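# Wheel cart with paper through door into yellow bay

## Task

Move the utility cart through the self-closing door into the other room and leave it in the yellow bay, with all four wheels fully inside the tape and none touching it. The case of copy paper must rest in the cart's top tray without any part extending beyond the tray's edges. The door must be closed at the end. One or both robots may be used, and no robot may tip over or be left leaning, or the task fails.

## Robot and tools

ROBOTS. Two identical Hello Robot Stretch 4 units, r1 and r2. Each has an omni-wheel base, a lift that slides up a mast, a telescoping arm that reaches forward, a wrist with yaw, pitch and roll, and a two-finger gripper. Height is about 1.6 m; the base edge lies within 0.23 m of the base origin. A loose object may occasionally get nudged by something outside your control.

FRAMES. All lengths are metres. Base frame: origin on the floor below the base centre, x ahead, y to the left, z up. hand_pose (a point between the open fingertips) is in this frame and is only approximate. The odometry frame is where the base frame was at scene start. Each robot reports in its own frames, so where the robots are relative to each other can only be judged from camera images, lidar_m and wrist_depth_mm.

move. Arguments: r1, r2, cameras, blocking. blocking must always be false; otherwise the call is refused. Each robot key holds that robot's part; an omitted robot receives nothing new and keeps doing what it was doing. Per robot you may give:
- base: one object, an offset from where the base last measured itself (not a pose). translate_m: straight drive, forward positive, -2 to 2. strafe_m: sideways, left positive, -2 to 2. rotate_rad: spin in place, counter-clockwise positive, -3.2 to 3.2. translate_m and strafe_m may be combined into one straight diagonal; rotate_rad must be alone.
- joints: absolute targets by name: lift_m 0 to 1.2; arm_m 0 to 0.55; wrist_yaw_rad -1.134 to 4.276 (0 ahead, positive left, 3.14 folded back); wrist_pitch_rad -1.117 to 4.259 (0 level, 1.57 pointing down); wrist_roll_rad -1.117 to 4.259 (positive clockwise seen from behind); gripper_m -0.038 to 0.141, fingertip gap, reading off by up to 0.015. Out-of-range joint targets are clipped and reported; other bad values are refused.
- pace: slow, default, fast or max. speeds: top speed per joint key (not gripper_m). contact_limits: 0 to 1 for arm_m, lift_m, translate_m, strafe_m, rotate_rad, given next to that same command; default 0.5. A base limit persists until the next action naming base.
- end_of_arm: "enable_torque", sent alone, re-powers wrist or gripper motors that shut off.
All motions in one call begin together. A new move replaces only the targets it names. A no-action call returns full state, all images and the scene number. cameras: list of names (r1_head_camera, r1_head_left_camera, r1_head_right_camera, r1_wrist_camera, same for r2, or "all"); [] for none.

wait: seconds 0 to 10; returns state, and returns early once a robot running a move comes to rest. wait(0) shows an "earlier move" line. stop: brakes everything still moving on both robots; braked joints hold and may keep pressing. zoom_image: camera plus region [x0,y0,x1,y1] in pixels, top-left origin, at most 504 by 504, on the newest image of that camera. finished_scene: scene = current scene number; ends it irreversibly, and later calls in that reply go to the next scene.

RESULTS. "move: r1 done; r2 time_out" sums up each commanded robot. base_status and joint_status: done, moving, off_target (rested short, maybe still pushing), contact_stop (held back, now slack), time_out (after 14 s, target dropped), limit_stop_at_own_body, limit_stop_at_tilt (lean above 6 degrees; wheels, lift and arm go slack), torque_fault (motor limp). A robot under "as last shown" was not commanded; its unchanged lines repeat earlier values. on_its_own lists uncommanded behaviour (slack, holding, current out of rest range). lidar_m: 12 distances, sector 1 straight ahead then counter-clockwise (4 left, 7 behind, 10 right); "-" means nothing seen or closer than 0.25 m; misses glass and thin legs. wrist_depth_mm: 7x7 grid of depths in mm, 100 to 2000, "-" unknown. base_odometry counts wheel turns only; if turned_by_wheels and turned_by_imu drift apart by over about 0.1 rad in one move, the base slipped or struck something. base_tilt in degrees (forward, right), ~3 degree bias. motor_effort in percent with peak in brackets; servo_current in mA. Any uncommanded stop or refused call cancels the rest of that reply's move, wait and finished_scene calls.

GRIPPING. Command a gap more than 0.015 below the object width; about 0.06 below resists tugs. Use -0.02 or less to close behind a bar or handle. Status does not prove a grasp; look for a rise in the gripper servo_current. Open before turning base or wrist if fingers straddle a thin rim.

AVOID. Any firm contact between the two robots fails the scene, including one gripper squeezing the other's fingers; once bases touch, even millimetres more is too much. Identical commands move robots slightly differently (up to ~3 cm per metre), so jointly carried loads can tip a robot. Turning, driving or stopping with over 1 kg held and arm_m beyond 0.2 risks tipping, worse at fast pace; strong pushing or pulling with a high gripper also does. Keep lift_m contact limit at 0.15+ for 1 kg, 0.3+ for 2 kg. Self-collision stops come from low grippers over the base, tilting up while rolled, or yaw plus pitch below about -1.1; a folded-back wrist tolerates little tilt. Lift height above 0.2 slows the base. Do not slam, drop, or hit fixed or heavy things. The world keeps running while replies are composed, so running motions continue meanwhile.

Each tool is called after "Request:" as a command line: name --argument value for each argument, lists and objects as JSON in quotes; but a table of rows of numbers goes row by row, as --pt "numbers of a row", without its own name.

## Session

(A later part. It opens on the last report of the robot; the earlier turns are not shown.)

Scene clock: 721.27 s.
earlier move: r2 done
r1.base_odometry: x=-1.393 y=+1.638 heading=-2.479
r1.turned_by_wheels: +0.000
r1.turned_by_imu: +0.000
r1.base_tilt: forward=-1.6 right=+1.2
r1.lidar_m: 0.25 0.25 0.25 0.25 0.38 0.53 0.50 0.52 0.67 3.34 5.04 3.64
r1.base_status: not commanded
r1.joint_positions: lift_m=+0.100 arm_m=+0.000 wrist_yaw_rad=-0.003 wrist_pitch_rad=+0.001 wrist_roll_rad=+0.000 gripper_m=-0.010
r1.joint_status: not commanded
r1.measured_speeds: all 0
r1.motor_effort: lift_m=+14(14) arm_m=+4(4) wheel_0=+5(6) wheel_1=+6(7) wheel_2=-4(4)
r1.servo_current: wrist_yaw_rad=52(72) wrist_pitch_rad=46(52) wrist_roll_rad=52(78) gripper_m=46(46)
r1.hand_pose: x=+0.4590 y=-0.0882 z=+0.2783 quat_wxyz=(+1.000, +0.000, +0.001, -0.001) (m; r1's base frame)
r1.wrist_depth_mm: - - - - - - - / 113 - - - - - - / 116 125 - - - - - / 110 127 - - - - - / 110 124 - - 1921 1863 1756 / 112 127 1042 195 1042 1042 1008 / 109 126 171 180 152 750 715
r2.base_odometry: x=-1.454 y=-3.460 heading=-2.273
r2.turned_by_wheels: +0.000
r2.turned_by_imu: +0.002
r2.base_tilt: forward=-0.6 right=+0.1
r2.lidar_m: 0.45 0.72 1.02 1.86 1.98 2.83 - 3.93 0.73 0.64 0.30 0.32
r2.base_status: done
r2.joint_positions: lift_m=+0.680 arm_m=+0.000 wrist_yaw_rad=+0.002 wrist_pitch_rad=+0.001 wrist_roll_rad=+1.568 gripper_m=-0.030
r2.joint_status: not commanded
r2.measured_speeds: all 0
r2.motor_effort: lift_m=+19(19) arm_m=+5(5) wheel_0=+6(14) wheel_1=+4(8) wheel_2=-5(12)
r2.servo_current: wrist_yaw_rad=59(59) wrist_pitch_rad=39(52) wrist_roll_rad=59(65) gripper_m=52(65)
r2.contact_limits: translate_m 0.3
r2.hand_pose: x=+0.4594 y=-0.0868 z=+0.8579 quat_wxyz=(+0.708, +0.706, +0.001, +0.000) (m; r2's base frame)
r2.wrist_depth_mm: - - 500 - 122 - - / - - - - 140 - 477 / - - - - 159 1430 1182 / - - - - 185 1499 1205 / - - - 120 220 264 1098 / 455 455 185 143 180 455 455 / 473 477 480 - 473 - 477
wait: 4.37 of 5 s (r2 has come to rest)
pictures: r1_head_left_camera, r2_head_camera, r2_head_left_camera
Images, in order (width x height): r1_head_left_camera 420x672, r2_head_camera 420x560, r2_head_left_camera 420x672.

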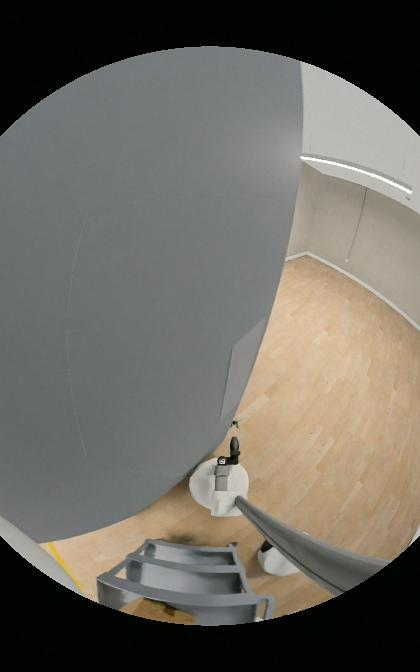

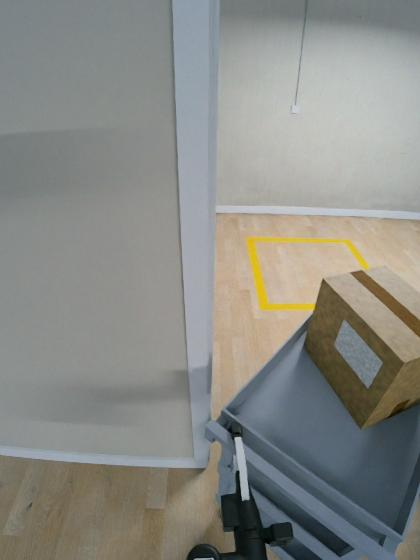

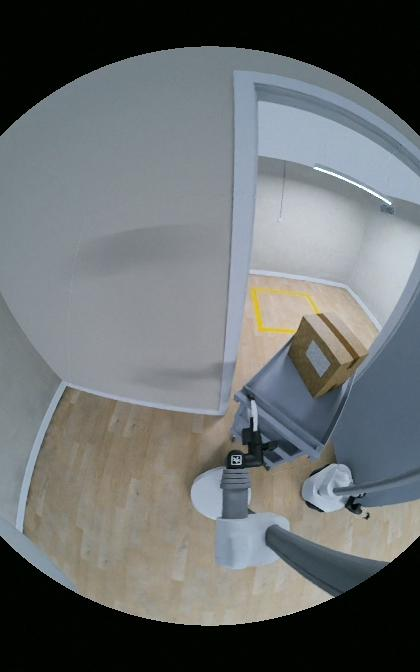

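Request:
move --blocking false --r2 '{"base":{"strafe_m":-0.22},"pace":"slow","contact_limits":{"strafe_m":0.3}}'

Request:
wait --seconds 4 --cameras '["r2_head_camera","r2_head_left_camera","r1_head_left_camera","r2_head_right_camera"]'

Scene clock: 731.63 s.
move: r2 moving
r1: as last shown
r1.base_tilt: forward=-1.6 right=+1.3
r1.lidar_m: 0.25 0.25 0.25 0.25 0.38 0.52 0.48 0.54 0.65 3.31 5.04 3.66
r1.motor_effort: lift_m=+14(14) arm_m=+4(4) wheel_0=+5(5) wheel_1=+7(7) wheel_2=-4(4)
r1.servo_current: wrist_yaw_rad=39(65) wrist_pitch_rad=39(46) wrist_roll_rad=52(65) gripper_m=52(52)
r1.wrist_depth_mm: - - - - - - - / 113 - - - - - - / 116 124 - - - - - / 110 128 - - - - - / 110 124 - - 1921 1921 1756 / 113 127 1008 195 1042 1042 991 / 110 126 171 181 153 759 723
r2.base_odometry: x=-1.465 y=-3.450 heading=-2.272
r2.turned_by_wheels: +0.001
r2.turned_by_imu: +0.001
r2.base_tilt: forward=-0.7 right=+0.0
r2.lidar_m: 0.45 0.72 1.05 1.88 1.99 2.89 - 3.89 0.71 0.62 0.31 0.31
r2.base_status: strafe_m moving
r2.joint_positions: lift_m=+0.680 arm_m=+0.000 wrist_yaw_rad=+0.003 wrist_pitch_rad=+0.001 wrist_roll_rad=+1.568 gripper_m=-0.030
r2.joint_status: not commanded
r2.measured_speeds: translate_m=+0.000 strafe_m=-0.056 rotate_rad=-0.002 lift_m=+0.000 arm_m=+0.000 wrist_yaw_rad=+0.002 wrist_pitch_rad=+0.000 wrist_roll_rad=+0.000
r2.motor_effort: lift_m=+19(19) arm_m=+4(5) wheel_0=+12(14) wheel_1=-7(8) wheel_2=+0(5)
r2.servo_current: wrist_yaw_rad=46(52) wrist_pitch_rad=39(46) wrist_roll_rad=52(59) gripper_m=65(65)
r2.contact_limits: strafe_m 0.3
r2.hand_pose: x=+0.4595 y=-0.0865 z=+0.8579 quat_wxyz=(+0.708, +0.706, +0.001, +0.001) (m; r2's base frame)
r2.wrist_depth_mm: - - 477 - 122 - - / - - - - 138 138 477 / - - - - 162 1397 1182 / - - - - 182 1499 1182 / - - - 116 217 264 1118 / 459 459 186 139 180 455 452 / 477 473 477 - 477 - 473
pictures: none

Scene clock: 734.47 s.
earlier move: r2 done
r1.base_odometry: x=-1.393 y=+1.638 heading=-2.479
r1.turned_by_wheels: +0.000
r1.turned_by_imu: +0.000
r1.base_tilt: forward=-1.6 right=+1.3
r1.lidar_m: 0.25 0.25 0.26 0.25 0.36 0.39 0.38 0.42 0.47 3.31 5.04 3.65
r1.base_status: not commanded
r1.joint_positions: lift_m=+0.100 arm_m=+0.000 wrist_yaw_rad=-0.003 wrist_pitch_rad=+0.001 wrist_roll_rad=+0.000 gripper_m=-0.010
r1.joint_status: not commanded
r1.measured_speeds: all 0
r1.motor_effort: lift_m=+14(14) arm_m=+4(4) wheel_0=+5(5) wheel_1=+7(7) wheel_2=-4(4)
r1.servo_current: wrist_yaw_rad=46(65) wrist_pitch_rad=33(52) wrist_roll_rad=52(65) gripper_m=39(52)
r1.hand_pose: x=+0.4590 y=-0.0882 z=+0.2783 quat_wxyz=(+1.000, +0.000, +0.001, -0.001) (m; r1's base frame)
r1.wrist_depth_mm: - - - - - - - / 113 - - - - - - / 116 124 - - - - - / 111 127 - - - - - / 110 124 - - 1983 1863 1756 / 112 126 1008 194 1042 1025 991 / 109 126 171 180 153 759 723
r2.base_odometry: x=-1.622 y=-3.318 heading=-2.273
r2.turned_by_wheels: -0.001
r2.turned_by_imu: +0.000
r2.base_tilt: forward=-0.7 right=+0.1
r2.lidar_m: 0.45 0.71 1.04 2.09 2.22 3.12 - 3.61 0.42 0.41 0.35 0.35
r2.base_status: done
r2.joint_positions: lift_m=+0.680 arm_m=+0.000 wrist_yaw_rad=+0.005 wrist_pitch_rad=+0.001 wrist_roll_rad=+1.568 gripper_m=-0.030
r2.joint_status: not commanded
r2.measured_speeds: all 0
r2.motor_effort: lift_m=+19(19) arm_m=+5(5) wheel_0=+4(14) wheel_1=-4(8) wheel_2=+0(5)
r2.servo_current: wrist_yaw_rad=46(59) wrist_pitch_rad=46(46) wrist_roll_rad=39(59) gripper_m=59(65)
r2.contact_limits: strafe_m 0.3
r2.hand_pose: x=+0.4596 y=-0.0861 z=+0.8579 quat_wxyz=(+0.708, +0.706, +0.002, +0.001) (m; r2's base frame)
r2.wrist_depth_mm: - 469 439 - 148 - - / - - 525 103 162 - - / - - - 109 178 1430 484 / - - - 126 197 1661 1205 / - - - 138 220 1537 1118 / - - 186 158 180 264 1118 / - - - - - - 1182
wait: 2.83 of 4 s (r2 has come to rest)
pictures: r1_head_left_camera, r2_head_camera, r2_head_left_camera, r2_head_right_camera
Images, in order (width x height): r1_head_left_camera 420x672, r2_head_camera 420x560, r2_head_left_camera 420x672, r2_head_right_camera 420x672.

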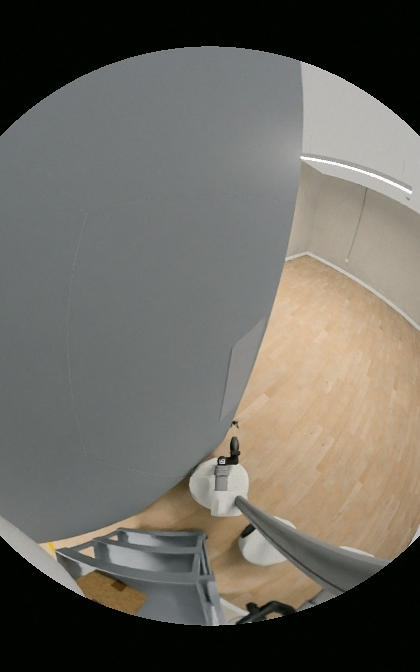

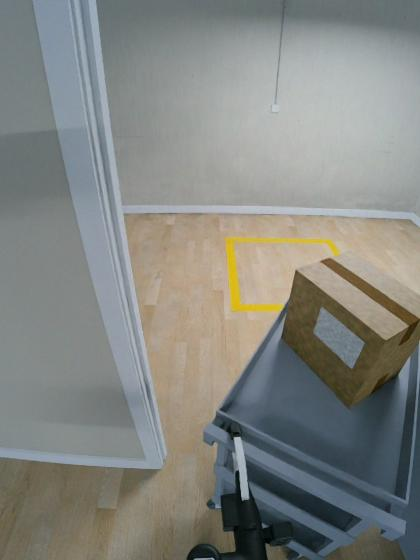

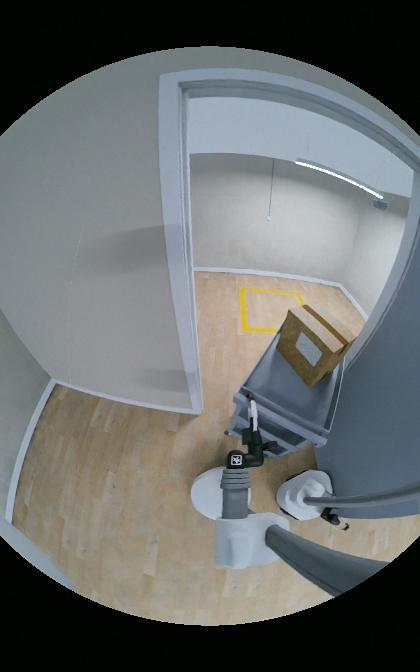

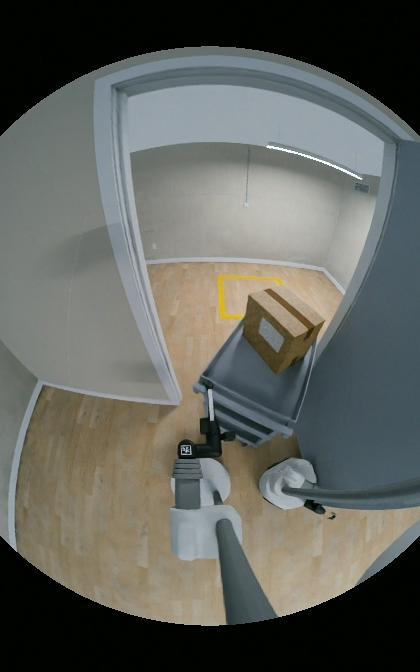

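Request:
move --blocking false --r2 '{"base":{"rotate_rad":-0.3},"pace":"slow","contact_limits":{"rotate_rad":0.4}}'

Request:
wait --seconds 2.5 --cameras '["r2_head_camera","r2_head_left_camera","r2_wrist_camera","r2_head_right_camera"]'

Scene clock: 744.07 s.
move: r2 moving
r1: as last shown
r1.lidar_m: 0.26 0.25 0.25 0.25 0.38 0.36 0.37 0.42 0.48 3.33 5.03 3.64
r1.servo_current: wrist_yaw_rad=52(59) wrist_pitch_rad=39(46) wrist_roll_rad=52(65) gripper_m=52(52)
r1.wrist_depth_mm: - - - - - - - / 113 - - - - - - / 116 124 - - - - - / 111 127 - - - - - / 110 124 - - 1921 1983 1808 / 112 127 1025 194 1060 1025 1008 / 110 126 171 180 152 741 715
r2.base_odometry: x=-1.622 y=-3.318 heading=-2.397
r2.turned_by_wheels: -0.124
r2.turned_by_imu: -0.119
r2.base_tilt: forward=-0.7 right=+0.1
r2.lidar_m: 0.44 0.71 0.91 2.08 2.15 2.79 - 4.14 0.54 0.42 0.41 0.38
r2.base_status: rotate_rad moving
r2.joint_positions: lift_m=+0.680 arm_m=+0.000 wrist_yaw_rad=+0.011 wrist_pitch_rad=+0.001 wrist_roll_rad=+1.568 gripper_m=-0.030
r2.joint_status: not commanded
r2.measured_speeds: translate_m=+0.001 strafe_m=-0.001 rotate_rad=-0.493 lift_m=+0.000 arm_m=+0.000 wrist_yaw_rad=+0.000 wrist_pitch_rad=+0.000 wrist_roll_rad=+0.000
r2.motor_effort: lift_m=+19(19) arm_m=+5(5) wheel_0=+12(18) wheel_1=+8(10) wheel_2=+12(13)
r2.servo_current: wrist_yaw_rad=46(72) wrist_pitch_rad=39(46) wrist_roll_rad=46(59) gripper_m=59(59)
r2.contact_limits: rotate_rad 0.4
r2.hand_pose: x=+0.4602 y=-0.0843 z=+0.8579 quat_wxyz=(+0.708, +0.706, +0.004, +0.004) (m; r2's base frame)
r2.wrist_depth_mm: - 433 424 107 163 - - / - - 496 118 175 - - / - - - 125 189 1537 - / - - - 135 204 1618 488 / - - - 150 222 1576 1205 / - - 187 165 180 258 260 / - - - - - - 1182
pictures: none

Scene clock: 744.97 s.
earlier move: r2 done
r1.base_odometry: x=-1.393 y=+1.638 heading=-2.479
r1.turned_by_wheels: +0.000
r1.turned_by_imu: +0.000
r1.base_tilt: forward=-1.6 right=+1.3
r1.lidar_m: 0.25 0.25 0.28 0.25 0.37 0.30 0.41 0.40 0.46 3.30 5.03 3.65
r1.base_status: not commanded
r1.joint_positions: lift_m=+0.100 arm_m=+0.000 wrist_yaw_rad=-0.003 wrist_pitch_rad=+0.001 wrist_roll_rad=+0.000 gripper_m=-0.010
r1.joint_status: not commanded
r1.measured_speeds: all 0
r1.motor_effort: lift_m=+14(14) arm_m=+4(4) wheel_0=+4(5) wheel_1=+6(7) wheel_2=-4(4)
r1.servo_current: wrist_yaw_rad=46(59) wrist_pitch_rad=33(46) wrist_roll_rad=72(72) gripper_m=46(52)
r1.hand_pose: x=+0.4590 y=-0.0882 z=+0.2783 quat_wxyz=(+1.000, +0.000, +0.001, -0.001) (m; r1's base frame)
r1.wrist_depth_mm: - - - - - - - / 113 - - - - - - / 116 124 - - - - - / 110 127 - - - - - / 110 124 - - 1983 1863 1808 / 112 126 1008 194 1060 1025 991 / 109 126 171 181 152 759 723
r2.base_odometry: x=-1.622 y=-3.318 heading=-2.571
r2.turned_by_wheels: -0.175
r2.turned_by_imu: -0.170
r2.base_tilt: forward=-0.7 right=+0.1
r2.lidar_m: 0.43 0.72 0.80 1.42 2.06 2.43 - 5.14 3.08 0.41 0.44 0.42
r2.base_status: done
r2.joint_positions: lift_m=+0.680 arm_m=+0.000 wrist_yaw_rad=+0.000 wrist_pitch_rad=+0.001 wrist_roll_rad=+1.568 gripper_m=-0.030
r2.joint_status: not commanded
r2.measured_speeds: all 0
r2.motor_effort: lift_m=+19(19) arm_m=+4(5) wheel_0=+4(18) wheel_1=+4(10) wheel_2=+8(13)
r2.servo_current: wrist_yaw_rad=39(78) wrist_pitch_rad=39(46) wrist_roll_rad=46(59) gripper_m=59(59)
r2.contact_limits: rotate_rad 0.4
r2.hand_pose: x=+0.4593 y=-0.0875 z=+0.8579 quat_wxyz=(+0.708, +0.706, +0.000, +0.000) (m; r2's base frame)
r2.wrist_depth_mm: - 436 424 153 208 768 - / - - 469 156 213 788 - / - - 530 159 219 - - / - - 591 163 224 - - / - - - 168 229 1661 554 / - - 186 173 179 262 256 / - - - - - - 1138
wait: 0.90 of 2.5 s (r2 has come to rest)
pictures: r2_head_camera, r2_head_left_camera, r2_head_right_camera, r2_wrist_camera
Images, in order (width x height): r2_head_camera 420x560, r2_head_left_camera 420x672, r2_head_right_camera 420x672, r2_wrist_camera 616x392.

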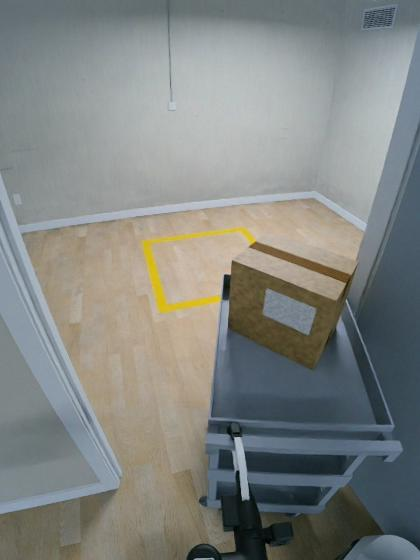

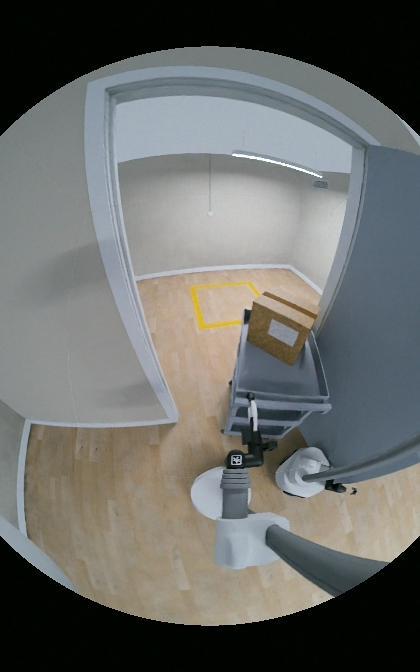

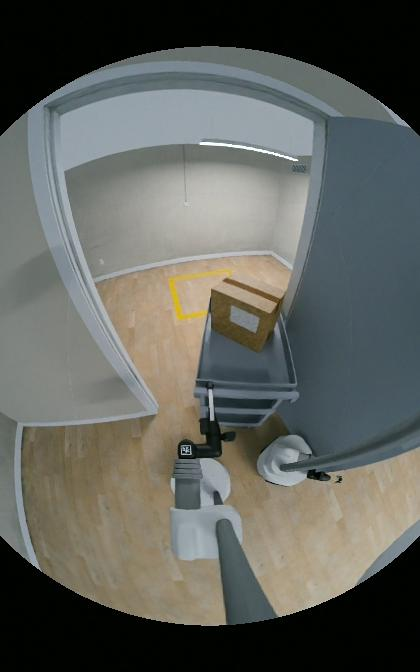

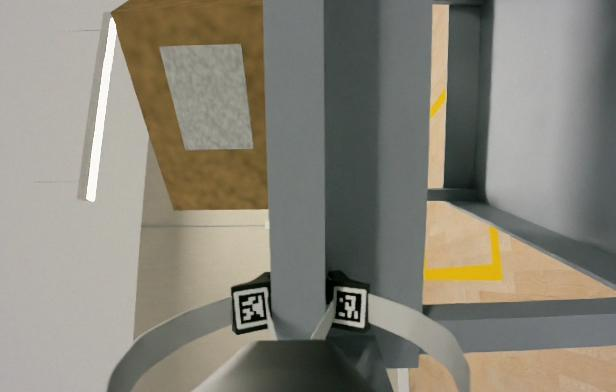

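Request:
move --blocking false --r2 '{"base":{"translate_m":0.35,"strafe_m":0.03},"pace":"slow","contact_limits":{"translate_m":0.3}}'

Request:
wait --seconds 5 --cameras '["r2_head_camera","r2_head_left_camera","r2_head_right_camera"]'

Scene clock: 757.27 s.
move: r2 moving
r1: as last shown
r1.base_tilt: forward=-1.6 right=+1.2
r1.lidar_m: 0.25 0.25 0.26 0.25 0.40 0.30 0.42 0.43 0.49 3.29 5.04 3.63
r1.motor_effort: lift_m=+14(14) arm_m=+4(4) wheel_0=+5(5) wheel_1=+7(7) wheel_2=-4(4)
r1.servo_current: wrist_yaw_rad=39(72) wrist_pitch_rad=39(46) wrist_roll_rad=39(65) gripper_m=39(46)
r1.wrist_depth_mm: - - - - - - - / 113 - - - - - - / 116 124 - - - - - / 111 127 - - - - - / 110 124 - - 1983 1863 1756 / 112 126 1025 195 1060 1025 1008 / 109 126 171 180 152 741 723
r2.base_odometry: x=-1.632 y=-3.325 heading=-2.571
r2.turned_by_wheels: +0.000
r2.turned_by_imu: +0.001
r2.base_tilt: forward=-0.7 right=+0.1
r2.lidar_m: 0.45 0.72 0.77 1.39 2.10 2.45 - 5.16 3.07 0.41 0.46 0.42
r2.base_status: translate_m moving; strafe_m moving
r2.joint_positions: lift_m=+0.680 arm_m=+0.000 wrist_yaw_rad=+0.000 wrist_pitch_rad=+0.001 wrist_roll_rad=+1.568 gripper_m=-0.030
r2.joint_status: not commanded
r2.measured_speeds: translate_m=+0.049 strafe_m=+0.004 rotate_rad=+0.000 lift_m=+0.000 arm_m=+0.000 wrist_yaw_rad=+0.000 wrist_pitch_rad=+0.000 wrist_roll_rad=+0.000
r2.motor_effort: lift_m=+19(19) arm_m=+4(4) wheel_0=+7(10) wheel_1=+7(8) wheel_2=-10(11)
r2.servo_current: wrist_yaw_rad=33(52) wrist_pitch_rad=39(46) wrist_roll_rad=46(59) gripper_m=59(59)
r2.contact_limits: translate_m 0.3
r2.hand_pose: x=+0.4593 y=-0.0875 z=+0.8579 quat_wxyz=(+0.708, +0.706, +0.000, +0.000) (m; r2's base frame)
r2.wrist_depth_mm: - 433 427 151 207 768 - / - - 469 154 211 778 - / - - 525 158 217 - - / - - 597 162 224 - - / - - - 167 229 1618 544 / - - 186 172 179 259 257 / - - - - - 1708 1138
pictures: none

Scene clock: 761.57 s.
earlier move: r2 done
r1.base_odometry: x=-1.393 y=+1.638 heading=-2.479
r1.turned_by_wheels: +0.000
r1.turned_by_imu: +0.000
r1.base_tilt: forward=-1.6 right=+1.3
r1.lidar_m: 0.25 0.25 0.25 0.25 0.37 0.55 0.49 0.52 2.75 3.28 5.04 3.62
r1.base_status: not commanded
r1.joint_positions: lift_m=+0.100 arm_m=+0.000 wrist_yaw_rad=-0.003 wrist_pitch_rad=+0.001 wrist_roll_rad=+0.000 gripper_m=-0.010
r1.joint_status: not commanded
r1.measured_speeds: all 0
r1.motor_effort: lift_m=+14(14) arm_m=+4(4) wheel_0=+4(5) wheel_1=+6(7) wheel_2=-4(4)
r1.servo_current: wrist_yaw_rad=46(72) wrist_pitch_rad=39(52) wrist_roll_rad=46(65) gripper_m=33(52)
r1.hand_pose: x=+0.4590 y=-0.0882 z=+0.2783 quat_wxyz=(+1.000, +0.000, +0.001, -0.001) (m; r1's base frame)
r1.wrist_depth_mm: - - - - - - - / 113 - - - - - - / 116 124 - - - - - / 111 127 - - - - - / 110 124 - - - 1863 1808 / 112 127 1042 195 1060 1042 1008 / 109 126 171 180 153 750 723
r2.base_odometry: x=-1.900 y=-3.532 heading=-2.571
r2.turned_by_wheels: +0.000
r2.turned_by_imu: +0.001
r2.base_tilt: forward=-0.7 right=+0.1
r2.lidar_m: 0.46 0.55 0.41 0.71 2.15 2.52 - 5.07 0.50 0.51 0.44 0.39
r2.base_status: done
r2.joint_positions: lift_m=+0.680 arm_m=+0.000 wrist_yaw_rad=+0.001 wrist_pitch_rad=+0.001 wrist_roll_rad=+1.568 gripper_m=-0.030
r2.joint_status: not commanded
r2.measured_speeds: all 0
r2.motor_effort: lift_m=+19(19) arm_m=+4(4) wheel_0=+5(13) wheel_1=+4(9) wheel_2=-6(13)
r2.servo_current: wrist_yaw_rad=46(65) wrist_pitch_rad=46(46) wrist_roll_rad=39(65) gripper_m=59(65)
r2.contact_limits: translate_m 0.3
r2.hand_pose: x=+0.4593 y=-0.0872 z=+0.8579 quat_wxyz=(+0.708, +0.706, +0.001, +0.000) (m; r2's base frame)
r2.wrist_depth_mm: - 430 424 118 172 - - / - - 488 125 182 - - / - - 580 135 196 - - / - - - 145 209 1618 496 / - - - 154 224 1576 1160 / - - 186 169 171 257 266 / - - - - - - 1182
wait: 4.30 of 5 s (r2 has come to rest)
pictures: r2_head_camera, r2_head_left_camera, r2_head_right_camera
Images, in order (width x height): r2_head_camera 420x560, r2_head_left_camera 420x672, r2_head_right_camera 420x672.

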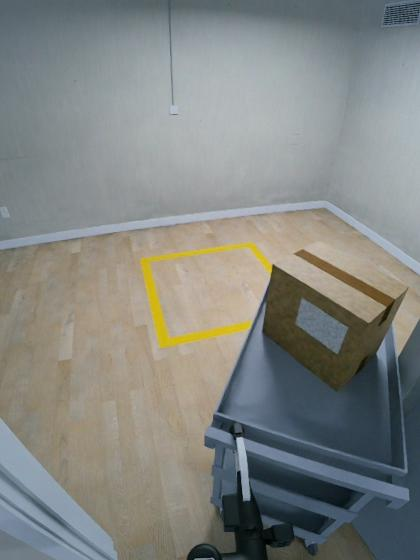

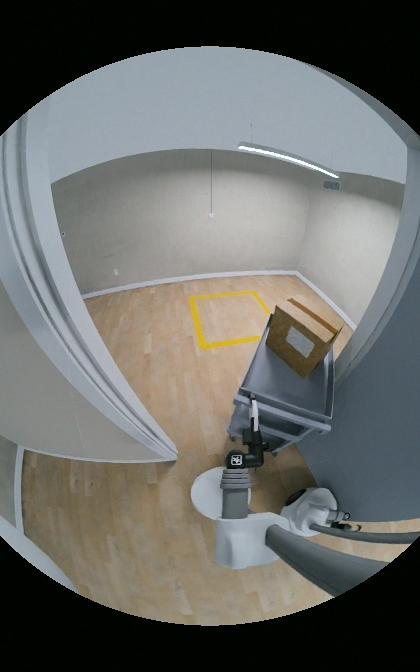

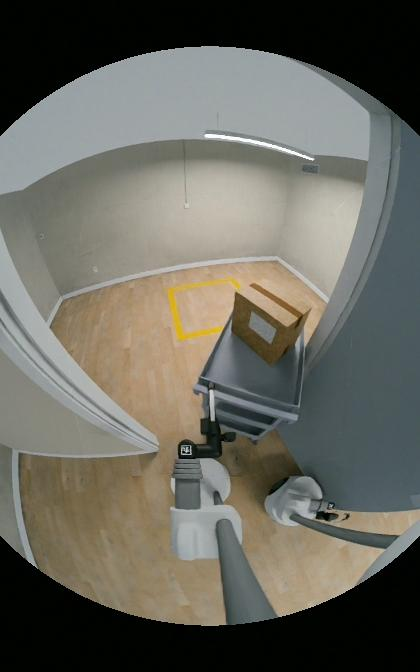

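Request:
move --blocking false --r2 '{"base":{"translate_m":0.3,"strafe_m":-0.04},"pace":"slow","contact_limits":{"translate_m":0.3}}'

Request:
wait --seconds 5 --cameras '["r2_head_camera","r2_head_left_camera","r2_head_right_camera"]'

Scene clock: 776.17 s.
move: r2 moving
r1: as last shown
r1.base_tilt: forward=-1.6 right=+1.2
r1.lidar_m: 0.25 0.25 0.26 0.25 0.38 0.56 0.50 0.52 2.74 3.31 5.04 3.66
r1.motor_effort: lift_m=+14(14) arm_m=+4(4) wheel_0=+5(5) wheel_1=+7(7) wheel_2=-4(4)
r1.servo_current: wrist_yaw_rad=52(59) wrist_pitch_rad=46(46) wrist_roll_rad=59(59) gripper_m=39(46)
r1.wrist_depth_mm: - - - - - - - / 113 - - - - - - / 116 124 - - - - - / 110 127 - - - - - / 110 124 - - 1983 1863 1863 / 112 126 1008 195 1042 1025 991 / 109 126 171 180 153 750 732
r2.base_odometry: x=-1.912 y=-3.537 heading=-2.571
r2.turned_by_wheels: +0.000
r2.turned_by_imu: +0.001
r2.base_tilt: forward=-0.7 right=+0.0
r2.lidar_m: 0.43 3.27 0.43 0.72 2.15 2.51 - 5.05 0.48 0.53 0.42 0.37
r2.base_status: translate_m moving; strafe_m moving
r2.joint_positions: lift_m=+0.680 arm_m=+0.000 wrist_yaw_rad=+0.001 wrist_pitch_rad=+0.001 wrist_roll_rad=+1.568 gripper_m=-0.030
r2.joint_status: not commanded
r2.measured_speeds: translate_m=+0.050 strafe_m=-0.006 rotate_rad=+0.002 lift_m=+0.000 arm_m=+0.000 wrist_yaw_rad=+0.000 wrist_pitch_rad=+0.000 wrist_roll_rad=+0.000
r2.motor_effort: lift_m=+19(19) arm_m=+4(4) wheel_0=+7(10) wheel_1=+6(6) wheel_2=-11(12)
r2.servo_current: wrist_yaw_rad=52(52) wrist_pitch_rad=39(52) wrist_roll_rad=46(59) gripper_m=59(59)
r2.contact_limits: translate_m 0.3
r2.hand_pose: x=+0.4593 y=-0.0872 z=+0.8579 quat_wxyz=(+0.708, +0.706, +0.001, +0.000) (m; r2's base frame)
r2.wrist_depth_mm: - 430 413 116 172 - - / - - 488 123 182 - - / - - 574 133 193 - - / - - - 144 209 1576 488 / - - - 153 224 1618 1205 / - - 187 168 179 258 259 / - - - - - - 1205
pictures: none

Scene clock: 779.97 s.
earlier move: r2 done
r1.base_odometry: x=-1.393 y=+1.638 heading=-2.479
r1.turned_by_wheels: +0.000
r1.turned_by_imu: +0.000
r1.base_tilt: forward=-1.6 right=+1.3
r1.lidar_m: 0.25 0.25 0.25 0.25 0.38 0.63 0.60 1.72 2.72 3.32 5.04 3.67
r1.base_status: not commanded
r1.joint_positions: lift_m=+0.100 arm_m=+0.000 wrist_yaw_rad=-0.003 wrist_pitch_rad=+0.001 wrist_roll_rad=+0.000 gripper_m=-0.010
r1.joint_status: not commanded
r1.measured_speeds: all 0
r1.motor_effort: lift_m=+14(14) arm_m=+4(4) wheel_0=+5(5) wheel_1=+7(7) wheel_2=-4(4)
r1.servo_current: wrist_yaw_rad=39(78) wrist_pitch_rad=52(59) wrist_roll_rad=39(65) gripper_m=39(52)
r1.hand_pose: x=+0.4590 y=-0.0882 z=+0.2783 quat_wxyz=(+1.000, +0.000, +0.001, -0.001) (m; r1's base frame)
r1.wrist_depth_mm: - - - - - - - / 113 - - - - - - / 116 124 - - - - - / 110 127 - - - - - / 110 124 - - - 1863 1756 / 112 126 1025 195 1078 1042 1008 / 109 126 171 179 152 750 723
r2.base_odometry: x=-2.174 y=-3.660 heading=-2.571
r2.turned_by_wheels: +0.000
r2.turned_by_imu: +0.002
r2.base_tilt: forward=-0.7 right=+0.1
r2.lidar_m: 0.45 3.01 2.57 0.36 2.27 2.64 - 0.66 0.59 0.58 0.36 0.36
r2.base_status: done
r2.joint_positions: lift_m=+0.680 arm_m=+0.000 wrist_yaw_rad=+0.001 wrist_pitch_rad=+0.001 wrist_roll_rad=+1.568 gripper_m=-0.030
r2.joint_status: not commanded
r2.measured_speeds: all 0
r2.motor_effort: lift_m=+19(19) arm_m=+4(4) wheel_0=+7(13) wheel_1=+4(8) wheel_2=-5(12)
r2.servo_current: wrist_yaw_rad=59(59) wrist_pitch_rad=39(52) wrist_roll_rad=46(59) gripper_m=52(65)
r2.contact_limits: translate_m 0.3
r2.hand_pose: x=+0.4594 y=-0.0871 z=+0.8579 quat_wxyz=(+0.708, +0.706, +0.001, +0.000) (m; r2's base frame)
r2.wrist_depth_mm: - 466 433 - 148 - - / - - 525 103 162 - - / - - - 109 178 1430 508 / - - - 126 197 1661 1205 / - - - 138 222 1576 1205 / - - 186 158 179 264 264 / - - - - - - 1205
wait: 3.80 of 5 s (r2 has come to rest)
pictures: r2_head_camera, r2_head_left_camera, r2_head_right_camera
Images, in order (width x height): r2_head_camera 420x560, r2_head_left_camera 420x672, r2_head_right_camera 420x672.

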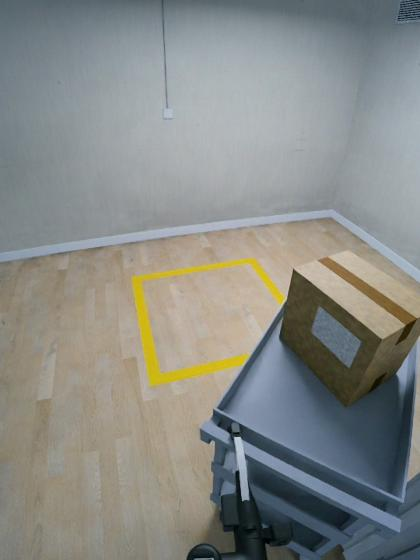

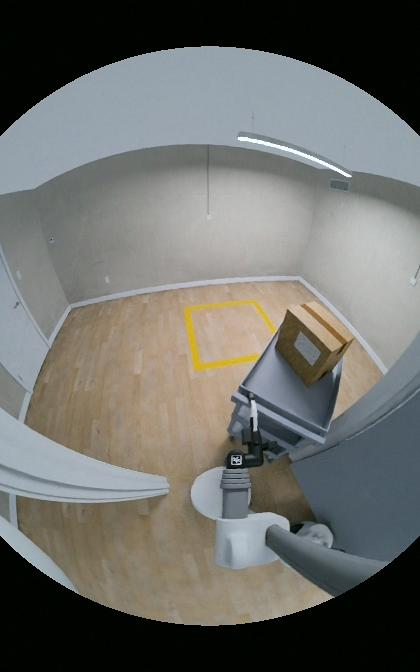

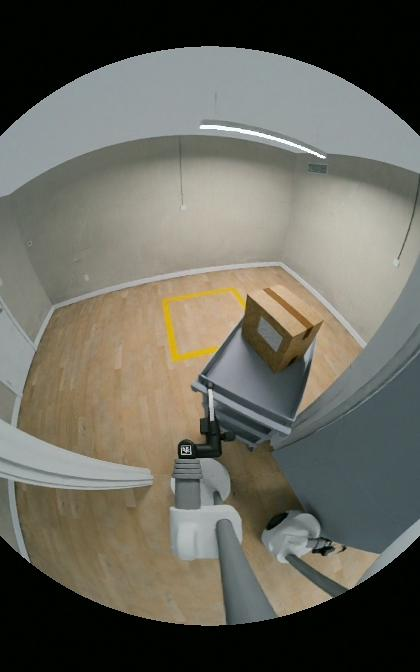

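Request:
move --blocking false --r2 '{"base":{"translate_m":0.3,"strafe_m":-0.03},"pace":"slow","contact_limits":{"translate_m":0.3}}'

Request:
wait --seconds 5 --cameras '["r2_head_camera","r2_head_left_camera","r2_head_right_camera"]'

Scene clock: 785.10 s.
move: r2 moving
r1: as last shown
r1.lidar_m: 0.25 0.25 0.26 0.25 0.35 0.60 0.60 1.74 2.76 3.30 5.05 3.64
r1.servo_current: wrist_yaw_rad=46(65) wrist_pitch_rad=39(39) wrist_roll_rad=59(72) gripper_m=46(52)
r1.wrist_depth_mm: - - - - - - - / 113 - - - - - - / 116 124 - - - - - / 110 127 - - - - - / 110 123 - - 1983 1921 1808 / 112 126 1025 194 1060 1042 991 / 110 126 171 180 152 750 723
r2.base_odometry: x=-2.185 y=-3.666 heading=-2.570
r2.turned_by_wheels: +0.000
r2.turned_by_imu: +0.001
r2.base_tilt: forward=-0.7 right=+0.0
r2.lidar_m: 0.44 2.98 2.58 0.37 2.26 2.64 - 0.65 0.61 0.59 0.38 0.35
r2.base_status: translate_m moving; strafe_m moving
r2.joint_positions: lift_m=+0.680 arm_m=+0.000 wrist_yaw_rad=+0.001 wrist_pitch_rad=+0.001 wrist_roll_rad=+1.568 gripper_m=-0.030
r2.joint_status: not commanded
r2.measured_speeds: translate_m=+0.049 strafe_m=-0.005 rotate_rad=+0.003 lift_m=+0.000 arm_m=+0.000 wrist_yaw_rad=+0.000 wrist_pitch_rad=+0.000 wrist_roll_rad=+0.000
r2.motor_effort: lift_m=+19(19) arm_m=+4(4) wheel_0=+9(13) wheel_1=+6(6) wheel_2=-12(12)
r2.servo_current: wrist_yaw_rad=59(59) wrist_pitch_rad=33(46) wrist_roll_rad=52(65) gripper_m=52(65)
r2.contact_limits: translate_m 0.3
r2.hand_pose: x=+0.4594 y=-0.0871 z=+0.8579 quat_wxyz=(+0.708, +0.706, +0.001, +0.000) (m; r2's base frame)
r2.wrist_depth_mm: - 462 433 - 147 - - / - - 521 102 161 - - / - - - 108 177 1397 500 / - - - 125 197 1618 1205 / - - - 138 221 1618 1205 / - - 185 157 179 264 265 / - - - - - - 1182
pictures: none

Scene clock: 788.90 s.
earlier move: r2 done
r1.base_odometry: x=-1.393 y=+1.638 heading=-2.479
r1.turned_by_wheels: +0.000
r1.turned_by_imu: +0.000
r1.base_tilt: forward=-1.6 right=+1.3
r1.lidar_m: 0.25 0.25 0.26 0.25 0.39 0.80 1.13 1.71 2.76 3.31 5.02 3.66
r1.base_status: not commanded
r1.joint_positions: lift_m=+0.100 arm_m=+0.000 wrist_yaw_rad=-0.003 wrist_pitch_rad=+0.001 wrist_roll_rad=+0.000 gripper_m=-0.010
r1.joint_status: not commanded
r1.measured_speeds: all 0
r1.motor_effort: lift_m=+14(14) arm_m=+4(4) wheel_0=+4(5) wheel_1=+7(7) wheel_2=-4(4)
r1.servo_current: wrist_yaw_rad=46(72) wrist_pitch_rad=39(46) wrist_roll_rad=59(72) gripper_m=46(52)
r1.hand_pose: x=+0.4590 y=-0.0882 z=+0.2783 quat_wxyz=(+1.000, +0.000, +0.001, -0.001) (m; r1's base frame)
r1.wrist_depth_mm: - - - - - - - / 113 - - - - - - / 116 124 - - - - - / 110 127 - - - - - / 110 124 - - 1983 1863 1808 / 112 126 1025 194 1078 1025 991 / 109 126 171 180 152 750 732
r2.base_odometry: x=-2.442 y=-3.797 heading=-2.571
r2.turned_by_wheels: +0.000
r2.turned_by_imu: +0.001
r2.base_tilt: forward=-0.7 right=+0.1
r2.lidar_m: 0.46 2.72 2.68 2.37 0.47 2.92 - 0.83 0.56 0.51 0.34 0.31
r2.base_status: done
r2.joint_positions: lift_m=+0.680 arm_m=+0.000 wrist_yaw_rad=+0.000 wrist_pitch_rad=+0.001 wrist_roll_rad=+1.568 gripper_m=-0.030
r2.joint_status: not commanded
r2.measured_speeds: all 0
r2.motor_effort: lift_m=+19(19) arm_m=+4(4) wheel_0=+3(13) wheel_1=+4(8) wheel_2=-7(12)
r2.servo_current: wrist_yaw_rad=59(65) wrist_pitch_rad=33(52) wrist_roll_rad=46(65) gripper_m=46(65)
r2.contact_limits: translate_m 0.3
r2.hand_pose: x=+0.4593 y=-0.0874 z=+0.8579 quat_wxyz=(+0.708, +0.706, +0.000, +0.000) (m; r2's base frame)
r2.wrist_depth_mm: - - 459 - 127 - - / - - - - 145 - 496 / - - - - 163 1430 455 / - - - 103 188 1499 1182 / - - - 121 221 1499 1160 / - - 185 147 180 271 1138 / - - - - - - 1182
wait: 3.80 of 5 s (r2 has come to rest)
pictures: r2_head_camera, r2_head_left_camera, r2_head_right_camera
Images, in order (width x height): r2_head_camera 420x560, r2_head_left_camera 420x672, r2_head_right_camera 420x672.

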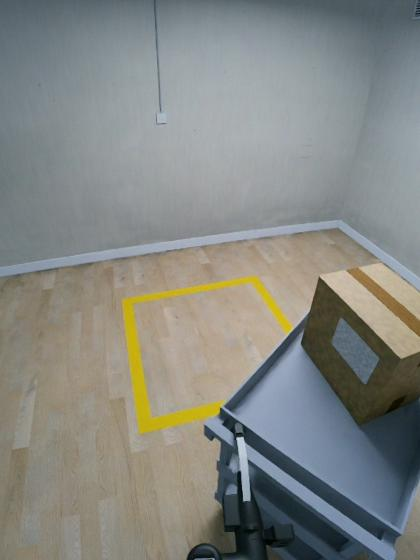

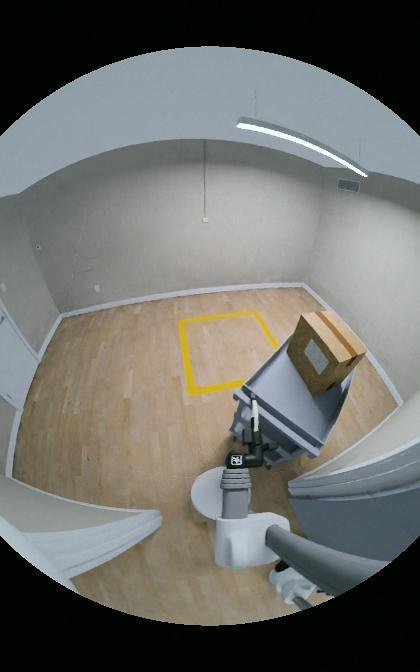

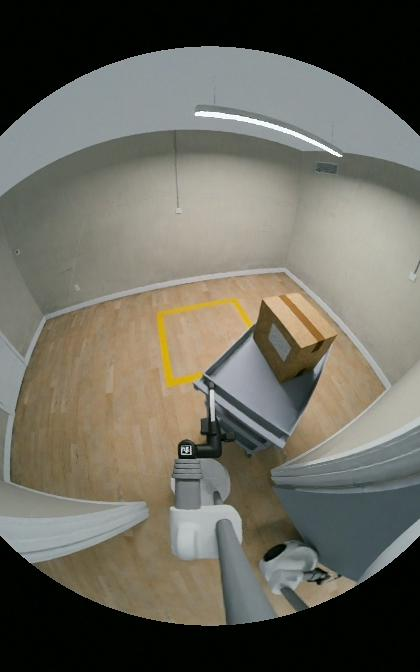

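Request:
move --blocking false --r2 '{"base":{"translate_m":0.42},"pace":"slow","contact_limits":{"translate_m":0.3}}'

Request:
wait --seconds 6 --cameras '["r2_head_camera","r2_head_left_camera","r2_head_right_camera"]'

Scene clock: 812.57 s.
move: r2 moving
r1: as last shown
r1.lidar_m: 0.25 0.25 0.26 0.25 0.41 0.82 1.10 1.71 2.73 3.33 5.04 3.65
r1.motor_effort: lift_m=+14(14) arm_m=+4(4) wheel_0=+5(5) wheel_1=+7(7) wheel_2=-4(4)
r1.servo_current: wrist_yaw_rad=65(65) wrist_pitch_rad=46(52) wrist_roll_rad=46(52) gripper_m=46(52)
r1.wrist_depth_mm: - - - - - - - / 113 - - - - - - / 116 124 - - - - - / 110 127 - - - - - / 110 124 - - 1983 1921 1808 / 112 126 1008 195 1060 1042 1008 / 110 126 171 180 152 741 723
r2.base_odometry: x=-2.453 y=-3.804 heading=-2.571
r2.turned_by_wheels: +0.000
r2.turned_by_imu: +0.000
r2.base_tilt: forward=-0.7 right=+0.1
r2.lidar_m: 0.47 2.71 2.71 2.35 0.49 2.98 - 0.84 0.57 0.52 0.33 0.33
r2.base_status: translate_m moving
r2.joint_positions: lift_m=+0.680 arm_m=+0.000 wrist_yaw_rad=-0.001 wrist_pitch_rad=+0.001 wrist_roll_rad=+1.568 gripper_m=-0.030
r2.joint_status: not commanded
r2.measured_speeds: translate_m=+0.049 strafe_m=+0.000 rotate_rad=-0.001 lift_m=+0.000 arm_m=+0.000 wrist_yaw_rad=-0.003 wrist_pitch_rad=+0.000 wrist_roll_rad=+0.000
r2.motor_effort: lift_m=+19(19) arm_m=+4(4) wheel_0=+2(9) wheel_1=+6(7) wheel_2=-12(12)
r2.servo_current: wrist_yaw_rad=46(59) wrist_pitch_rad=39(46) wrist_roll_rad=46(59) gripper_m=59(59)
r2.contact_limits: translate_m 0.3
r2.hand_pose: x=+0.4592 y=-0.0876 z=+0.8579 quat_wxyz=(+0.708, +0.706, +0.000, -0.001) (m; r2's base frame)
r2.wrist_depth_mm: - - 462 - 126 - - / - - - - 144 - 492 / - - - - 163 1430 1182 / - - - 102 187 1537 1182 / - - - 121 220 1499 1138 / - - 186 146 180 271 1138 / - - - - - - 1182
pictures: none

Scene clock: 817.53 s.
earlier move: r2 done
r1.base_odometry: x=-1.393 y=+1.638 heading=-2.479
r1.turned_by_wheels: +0.000
r1.turned_by_imu: +0.000
r1.base_tilt: forward=-1.5 right=+1.3
r1.lidar_m: 0.25 0.25 0.25 0.25 0.39 1.15 1.12 1.75 2.75 3.30 5.05 3.62
r1.base_status: not commanded
r1.joint_positions: lift_m=+0.100 arm_m=+0.000 wrist_yaw_rad=-0.003 wrist_pitch_rad=+0.001 wrist_roll_rad=+0.000 gripper_m=-0.010
r1.joint_status: not commanded
r1.measured_speeds: all 0
r1.motor_effort: lift_m=+14(14) arm_m=+4(4) wheel_0=+4(5) wheel_1=+7(7) wheel_2=-4(4)
r1.servo_current: wrist_yaw_rad=65(72) wrist_pitch_rad=46(52) wrist_roll_rad=46(72) gripper_m=39(52)
r1.hand_pose: x=+0.4590 y=-0.0882 z=+0.2783 quat_wxyz=(+1.000, +0.000, +0.001, -0.001) (m; r1's base frame)
r1.wrist_depth_mm: - - - - - - - / 113 - - - - - - / 116 124 - - - - - / 110 127 - - - - - / 110 124 - - 1983 1863 1808 / 113 127 1008 195 1060 1008 991 / 110 126 171 180 153 750 723
r2.base_odometry: x=-2.796 y=-4.024 heading=-2.571
r2.turned_by_wheels: +0.000
r2.turned_by_imu: -0.002
r2.base_tilt: forward=-0.6 right=+0.0
r2.lidar_m: 0.45 2.31 2.72 2.44 0.99 0.77 - 0.79 0.67 1.04 0.25 0.30
r2.base_status: done
r2.joint_positions: lift_m=+0.680 arm_m=+0.000 wrist_yaw_rad=-0.007 wrist_pitch_rad=+0.001 wrist_roll_rad=+1.568 gripper_m=-0.030
r2.joint_status: not commanded
r2.measured_speeds: all 0
r2.motor_effort: lift_m=+19(19) arm_m=+4(4) wheel_0=+1(9) wheel_1=+2(8) wheel_2=-8(14)
r2.servo_current: wrist_yaw_rad=52(65) wrist_pitch_rad=33(52) wrist_roll_rad=39(59) gripper_m=59(65)
r2.contact_limits: translate_m 0.3
r2.hand_pose: x=+0.4586 y=-0.0895 z=+0.8579 quat_wxyz=(+0.708, +0.706, -0.002, -0.003) (m; r2's base frame)
r2.wrist_depth_mm: - - - - - - - / - - - - - - - / - - - - - - - / - - - - - - 1205 / - - - - - 262 265 / - - - - 159 1618 1229 / - - - - - - 1205
wait: 4.97 of 6 s (r2 has come to rest)
pictures: r2_head_camera, r2_head_left_camera, r2_head_right_camera
Images, in order (width x height): r2_head_camera 420x560, r2_head_left_camera 420x672, r2_head_right_camera 420x672.

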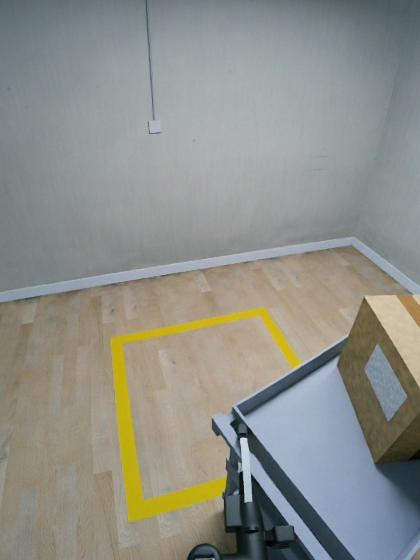

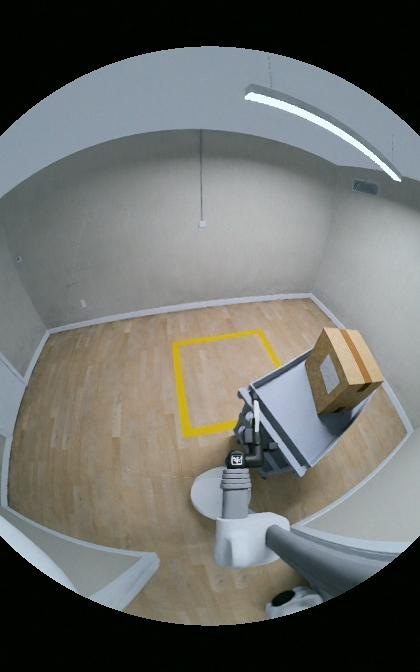

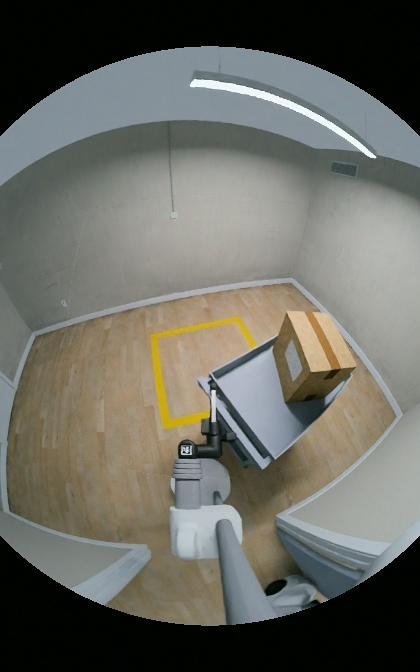

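Request:
move --blocking false --r2 '{"base":{"strafe_m":-0.4},"pace":"slow","contact_limits":{"strafe_m":0.3}}'

Request:
wait --seconds 6 --cameras '["r2_head_camera","r2_head_left_camera","r2_head_right_camera"]'

Scene clock: 832.67 s.
move: r2 moving
r1: as last shown
r1.base_tilt: forward=-1.6 right=+1.3
r1.lidar_m: 0.25 0.25 0.27 0.25 0.36 1.14 1.13 1.73 2.74 3.31 5.02 3.64
r1.motor_effort: lift_m=+14(14) arm_m=+4(4) wheel_0=+5(5) wheel_1=+7(7) wheel_2=-4(4)
r1.servo_current: wrist_yaw_rad=52(59) wrist_pitch_rad=39(52) wrist_roll_rad=52(59) gripper_m=46(46)
r1.wrist_depth_mm: - - - - - - - / 113 - - - - - - / 116 124 - - - - - / 111 127 - - - - - / 110 124 - - 1983 1863 1808 / 113 127 1025 195 1042 1060 991 / 109 126 171 180 152 750 732
r2.base_odometry: x=-2.803 y=-4.012 heading=-2.571
r2.turned_by_wheels: +0.000
r2.turned_by_imu: +0.001
r2.base_tilt: forward=-0.7 right=+0.0
r2.lidar_m: 0.47 2.30 2.69 2.45 1.00 0.80 - 0.74 0.67 1.05 0.25 0.33
r2.base_status: strafe_m moving
r2.joint_positions: lift_m=+0.680 arm_m=+0.000 wrist_yaw_rad=-0.008 wrist_pitch_rad=+0.001 wrist_roll_rad=+1.568 gripper_m=-0.030
r2.joint_status: not commanded
r2.measured_speeds: translate_m=+0.000 strafe_m=-0.057 rotate_rad=+0.000 lift_m=+0.000 arm_m=+0.000 wrist_yaw_rad=+0.000 wrist_pitch_rad=+0.000 wrist_roll_rad=+0.000
r2.motor_effort: lift_m=+19(19) arm_m=+4(4) wheel_0=+10(12) wheel_1=-8(10) wheel_2=+0(7)
r2.servo_current: wrist_yaw_rad=52(65) wrist_pitch_rad=46(46) wrist_roll_rad=46(52) gripper_m=59(59)
r2.contact_limits: strafe_m 0.3
r2.hand_pose: x=+0.4586 y=-0.0896 z=+0.8579 quat_wxyz=(+0.708, +0.706, -0.002, -0.003) (m; r2's base frame)
r2.wrist_depth_mm: - - - - - - - / - - - - - - - / - - - - - - - / - - - - - - 1182 / - - - - - 262 264 / - - - - 158 1618 1205 / - - - - - - 1138
pictures: none

Scene clock: 837.30 s.
earlier move: r2 done
r1.base_odometry: x=-1.393 y=+1.638 heading=-2.479
r1.turned_by_wheels: +0.000
r1.turned_by_imu: +0.000
r1.base_tilt: forward=-1.6 right=+1.3
r1.lidar_m: 0.25 0.25 0.25 0.25 0.35 1.22 1.10 1.72 2.72 3.31 5.04 3.64
r1.base_status: not commanded
r1.joint_positions: lift_m=+0.100 arm_m=+0.000 wrist_yaw_rad=-0.003 wrist_pitch_rad=+0.001 wrist_roll_rad=+0.000 gripper_m=-0.010
r1.joint_status: not commanded
r1.measured_speeds: all 0
r1.motor_effort: lift_m=+14(14) arm_m=+4(4) wheel_0=+5(6) wheel_1=+6(7) wheel_2=-4(4)
r1.servo_current: wrist_yaw_rad=39(72) wrist_pitch_rad=46(52) wrist_roll_rad=59(65) gripper_m=46(52)
r1.hand_pose: x=+0.4590 y=-0.0882 z=+0.2783 quat_wxyz=(+1.000, +0.000, +0.001, -0.001) (m; r1's base frame)
r1.wrist_depth_mm: - - - - - - - / 113 - - - - - - / 116 124 - - - - - / 111 127 - - - - - / 110 124 - - 1983 1863 1863 / 112 126 1025 194 1060 1025 1008 / 109 126 171 181 153 732 723
r2.base_odometry: x=-3.012 y=-3.687 heading=-2.571
r2.turned_by_wheels: +0.000
r2.turned_by_imu: +0.002
r2.base_tilt: forward=-0.7 right=+0.1
r2.lidar_m: 0.46 2.43 2.85 2.84 1.05 3.38 0.56 0.38 0.44 0.86 0.41 0.38
r2.base_status: done
r2.joint_positions: lift_m=+0.680 arm_m=+0.000 wrist_yaw_rad=+0.005 wrist_pitch_rad=+0.001 wrist_roll_rad=+1.568 gripper_m=-0.030
r2.joint_status: not commanded
r2.measured_speeds: all 0
r2.motor_effort: lift_m=+19(19) arm_m=+4(4) wheel_0=+5(17) wheel_1=-4(10) wheel_2=+1(7)
r2.servo_current: wrist_yaw_rad=52(72) wrist_pitch_rad=39(46) wrist_roll_rad=46(59) gripper_m=59(65)
r2.contact_limits: strafe_m 0.3
r2.hand_pose: x=+0.4597 y=-0.0860 z=+0.8579 quat_wxyz=(+0.708, +0.706, +0.002, +0.001) (m; r2's base frame)
r2.wrist_depth_mm: - 430 418 110 165 - - / - - 492 120 177 - - / - - - 127 190 - - / - - - 140 206 1576 473 / - - - 152 224 1756 1182 / - - 186 167 180 265 263 / - - - - - - 1205
wait: 4.63 of 6 s (r2 has come to rest)
pictures: r2_head_camera, r2_head_left_camera, r2_head_right_camera
Images, in order (width x height): r2_head_camera 420x560, r2_head_left_camera 420x672, r2_head_right_camera 420x672.

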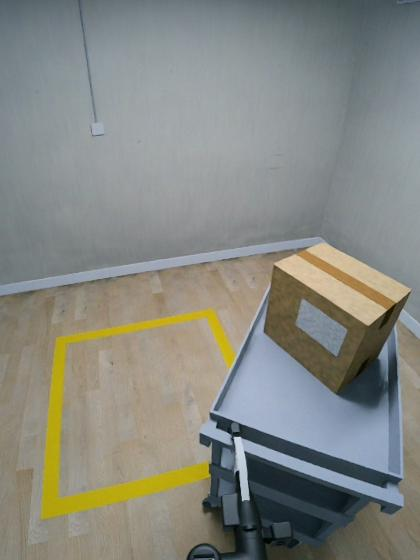

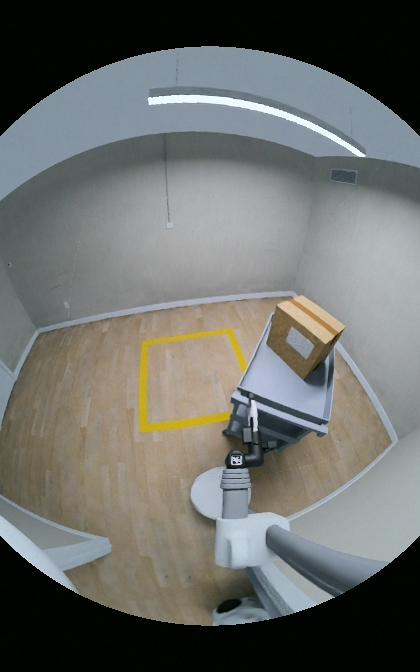

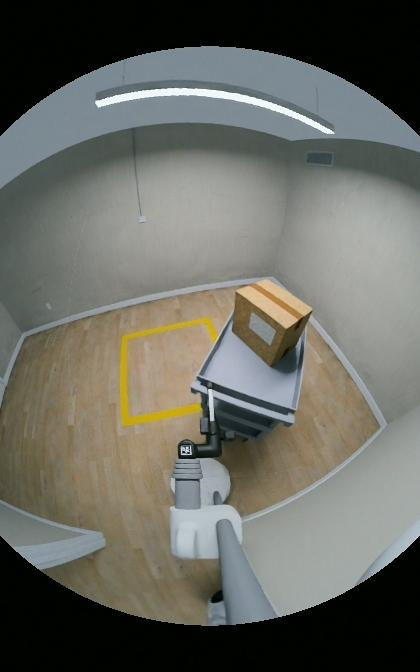

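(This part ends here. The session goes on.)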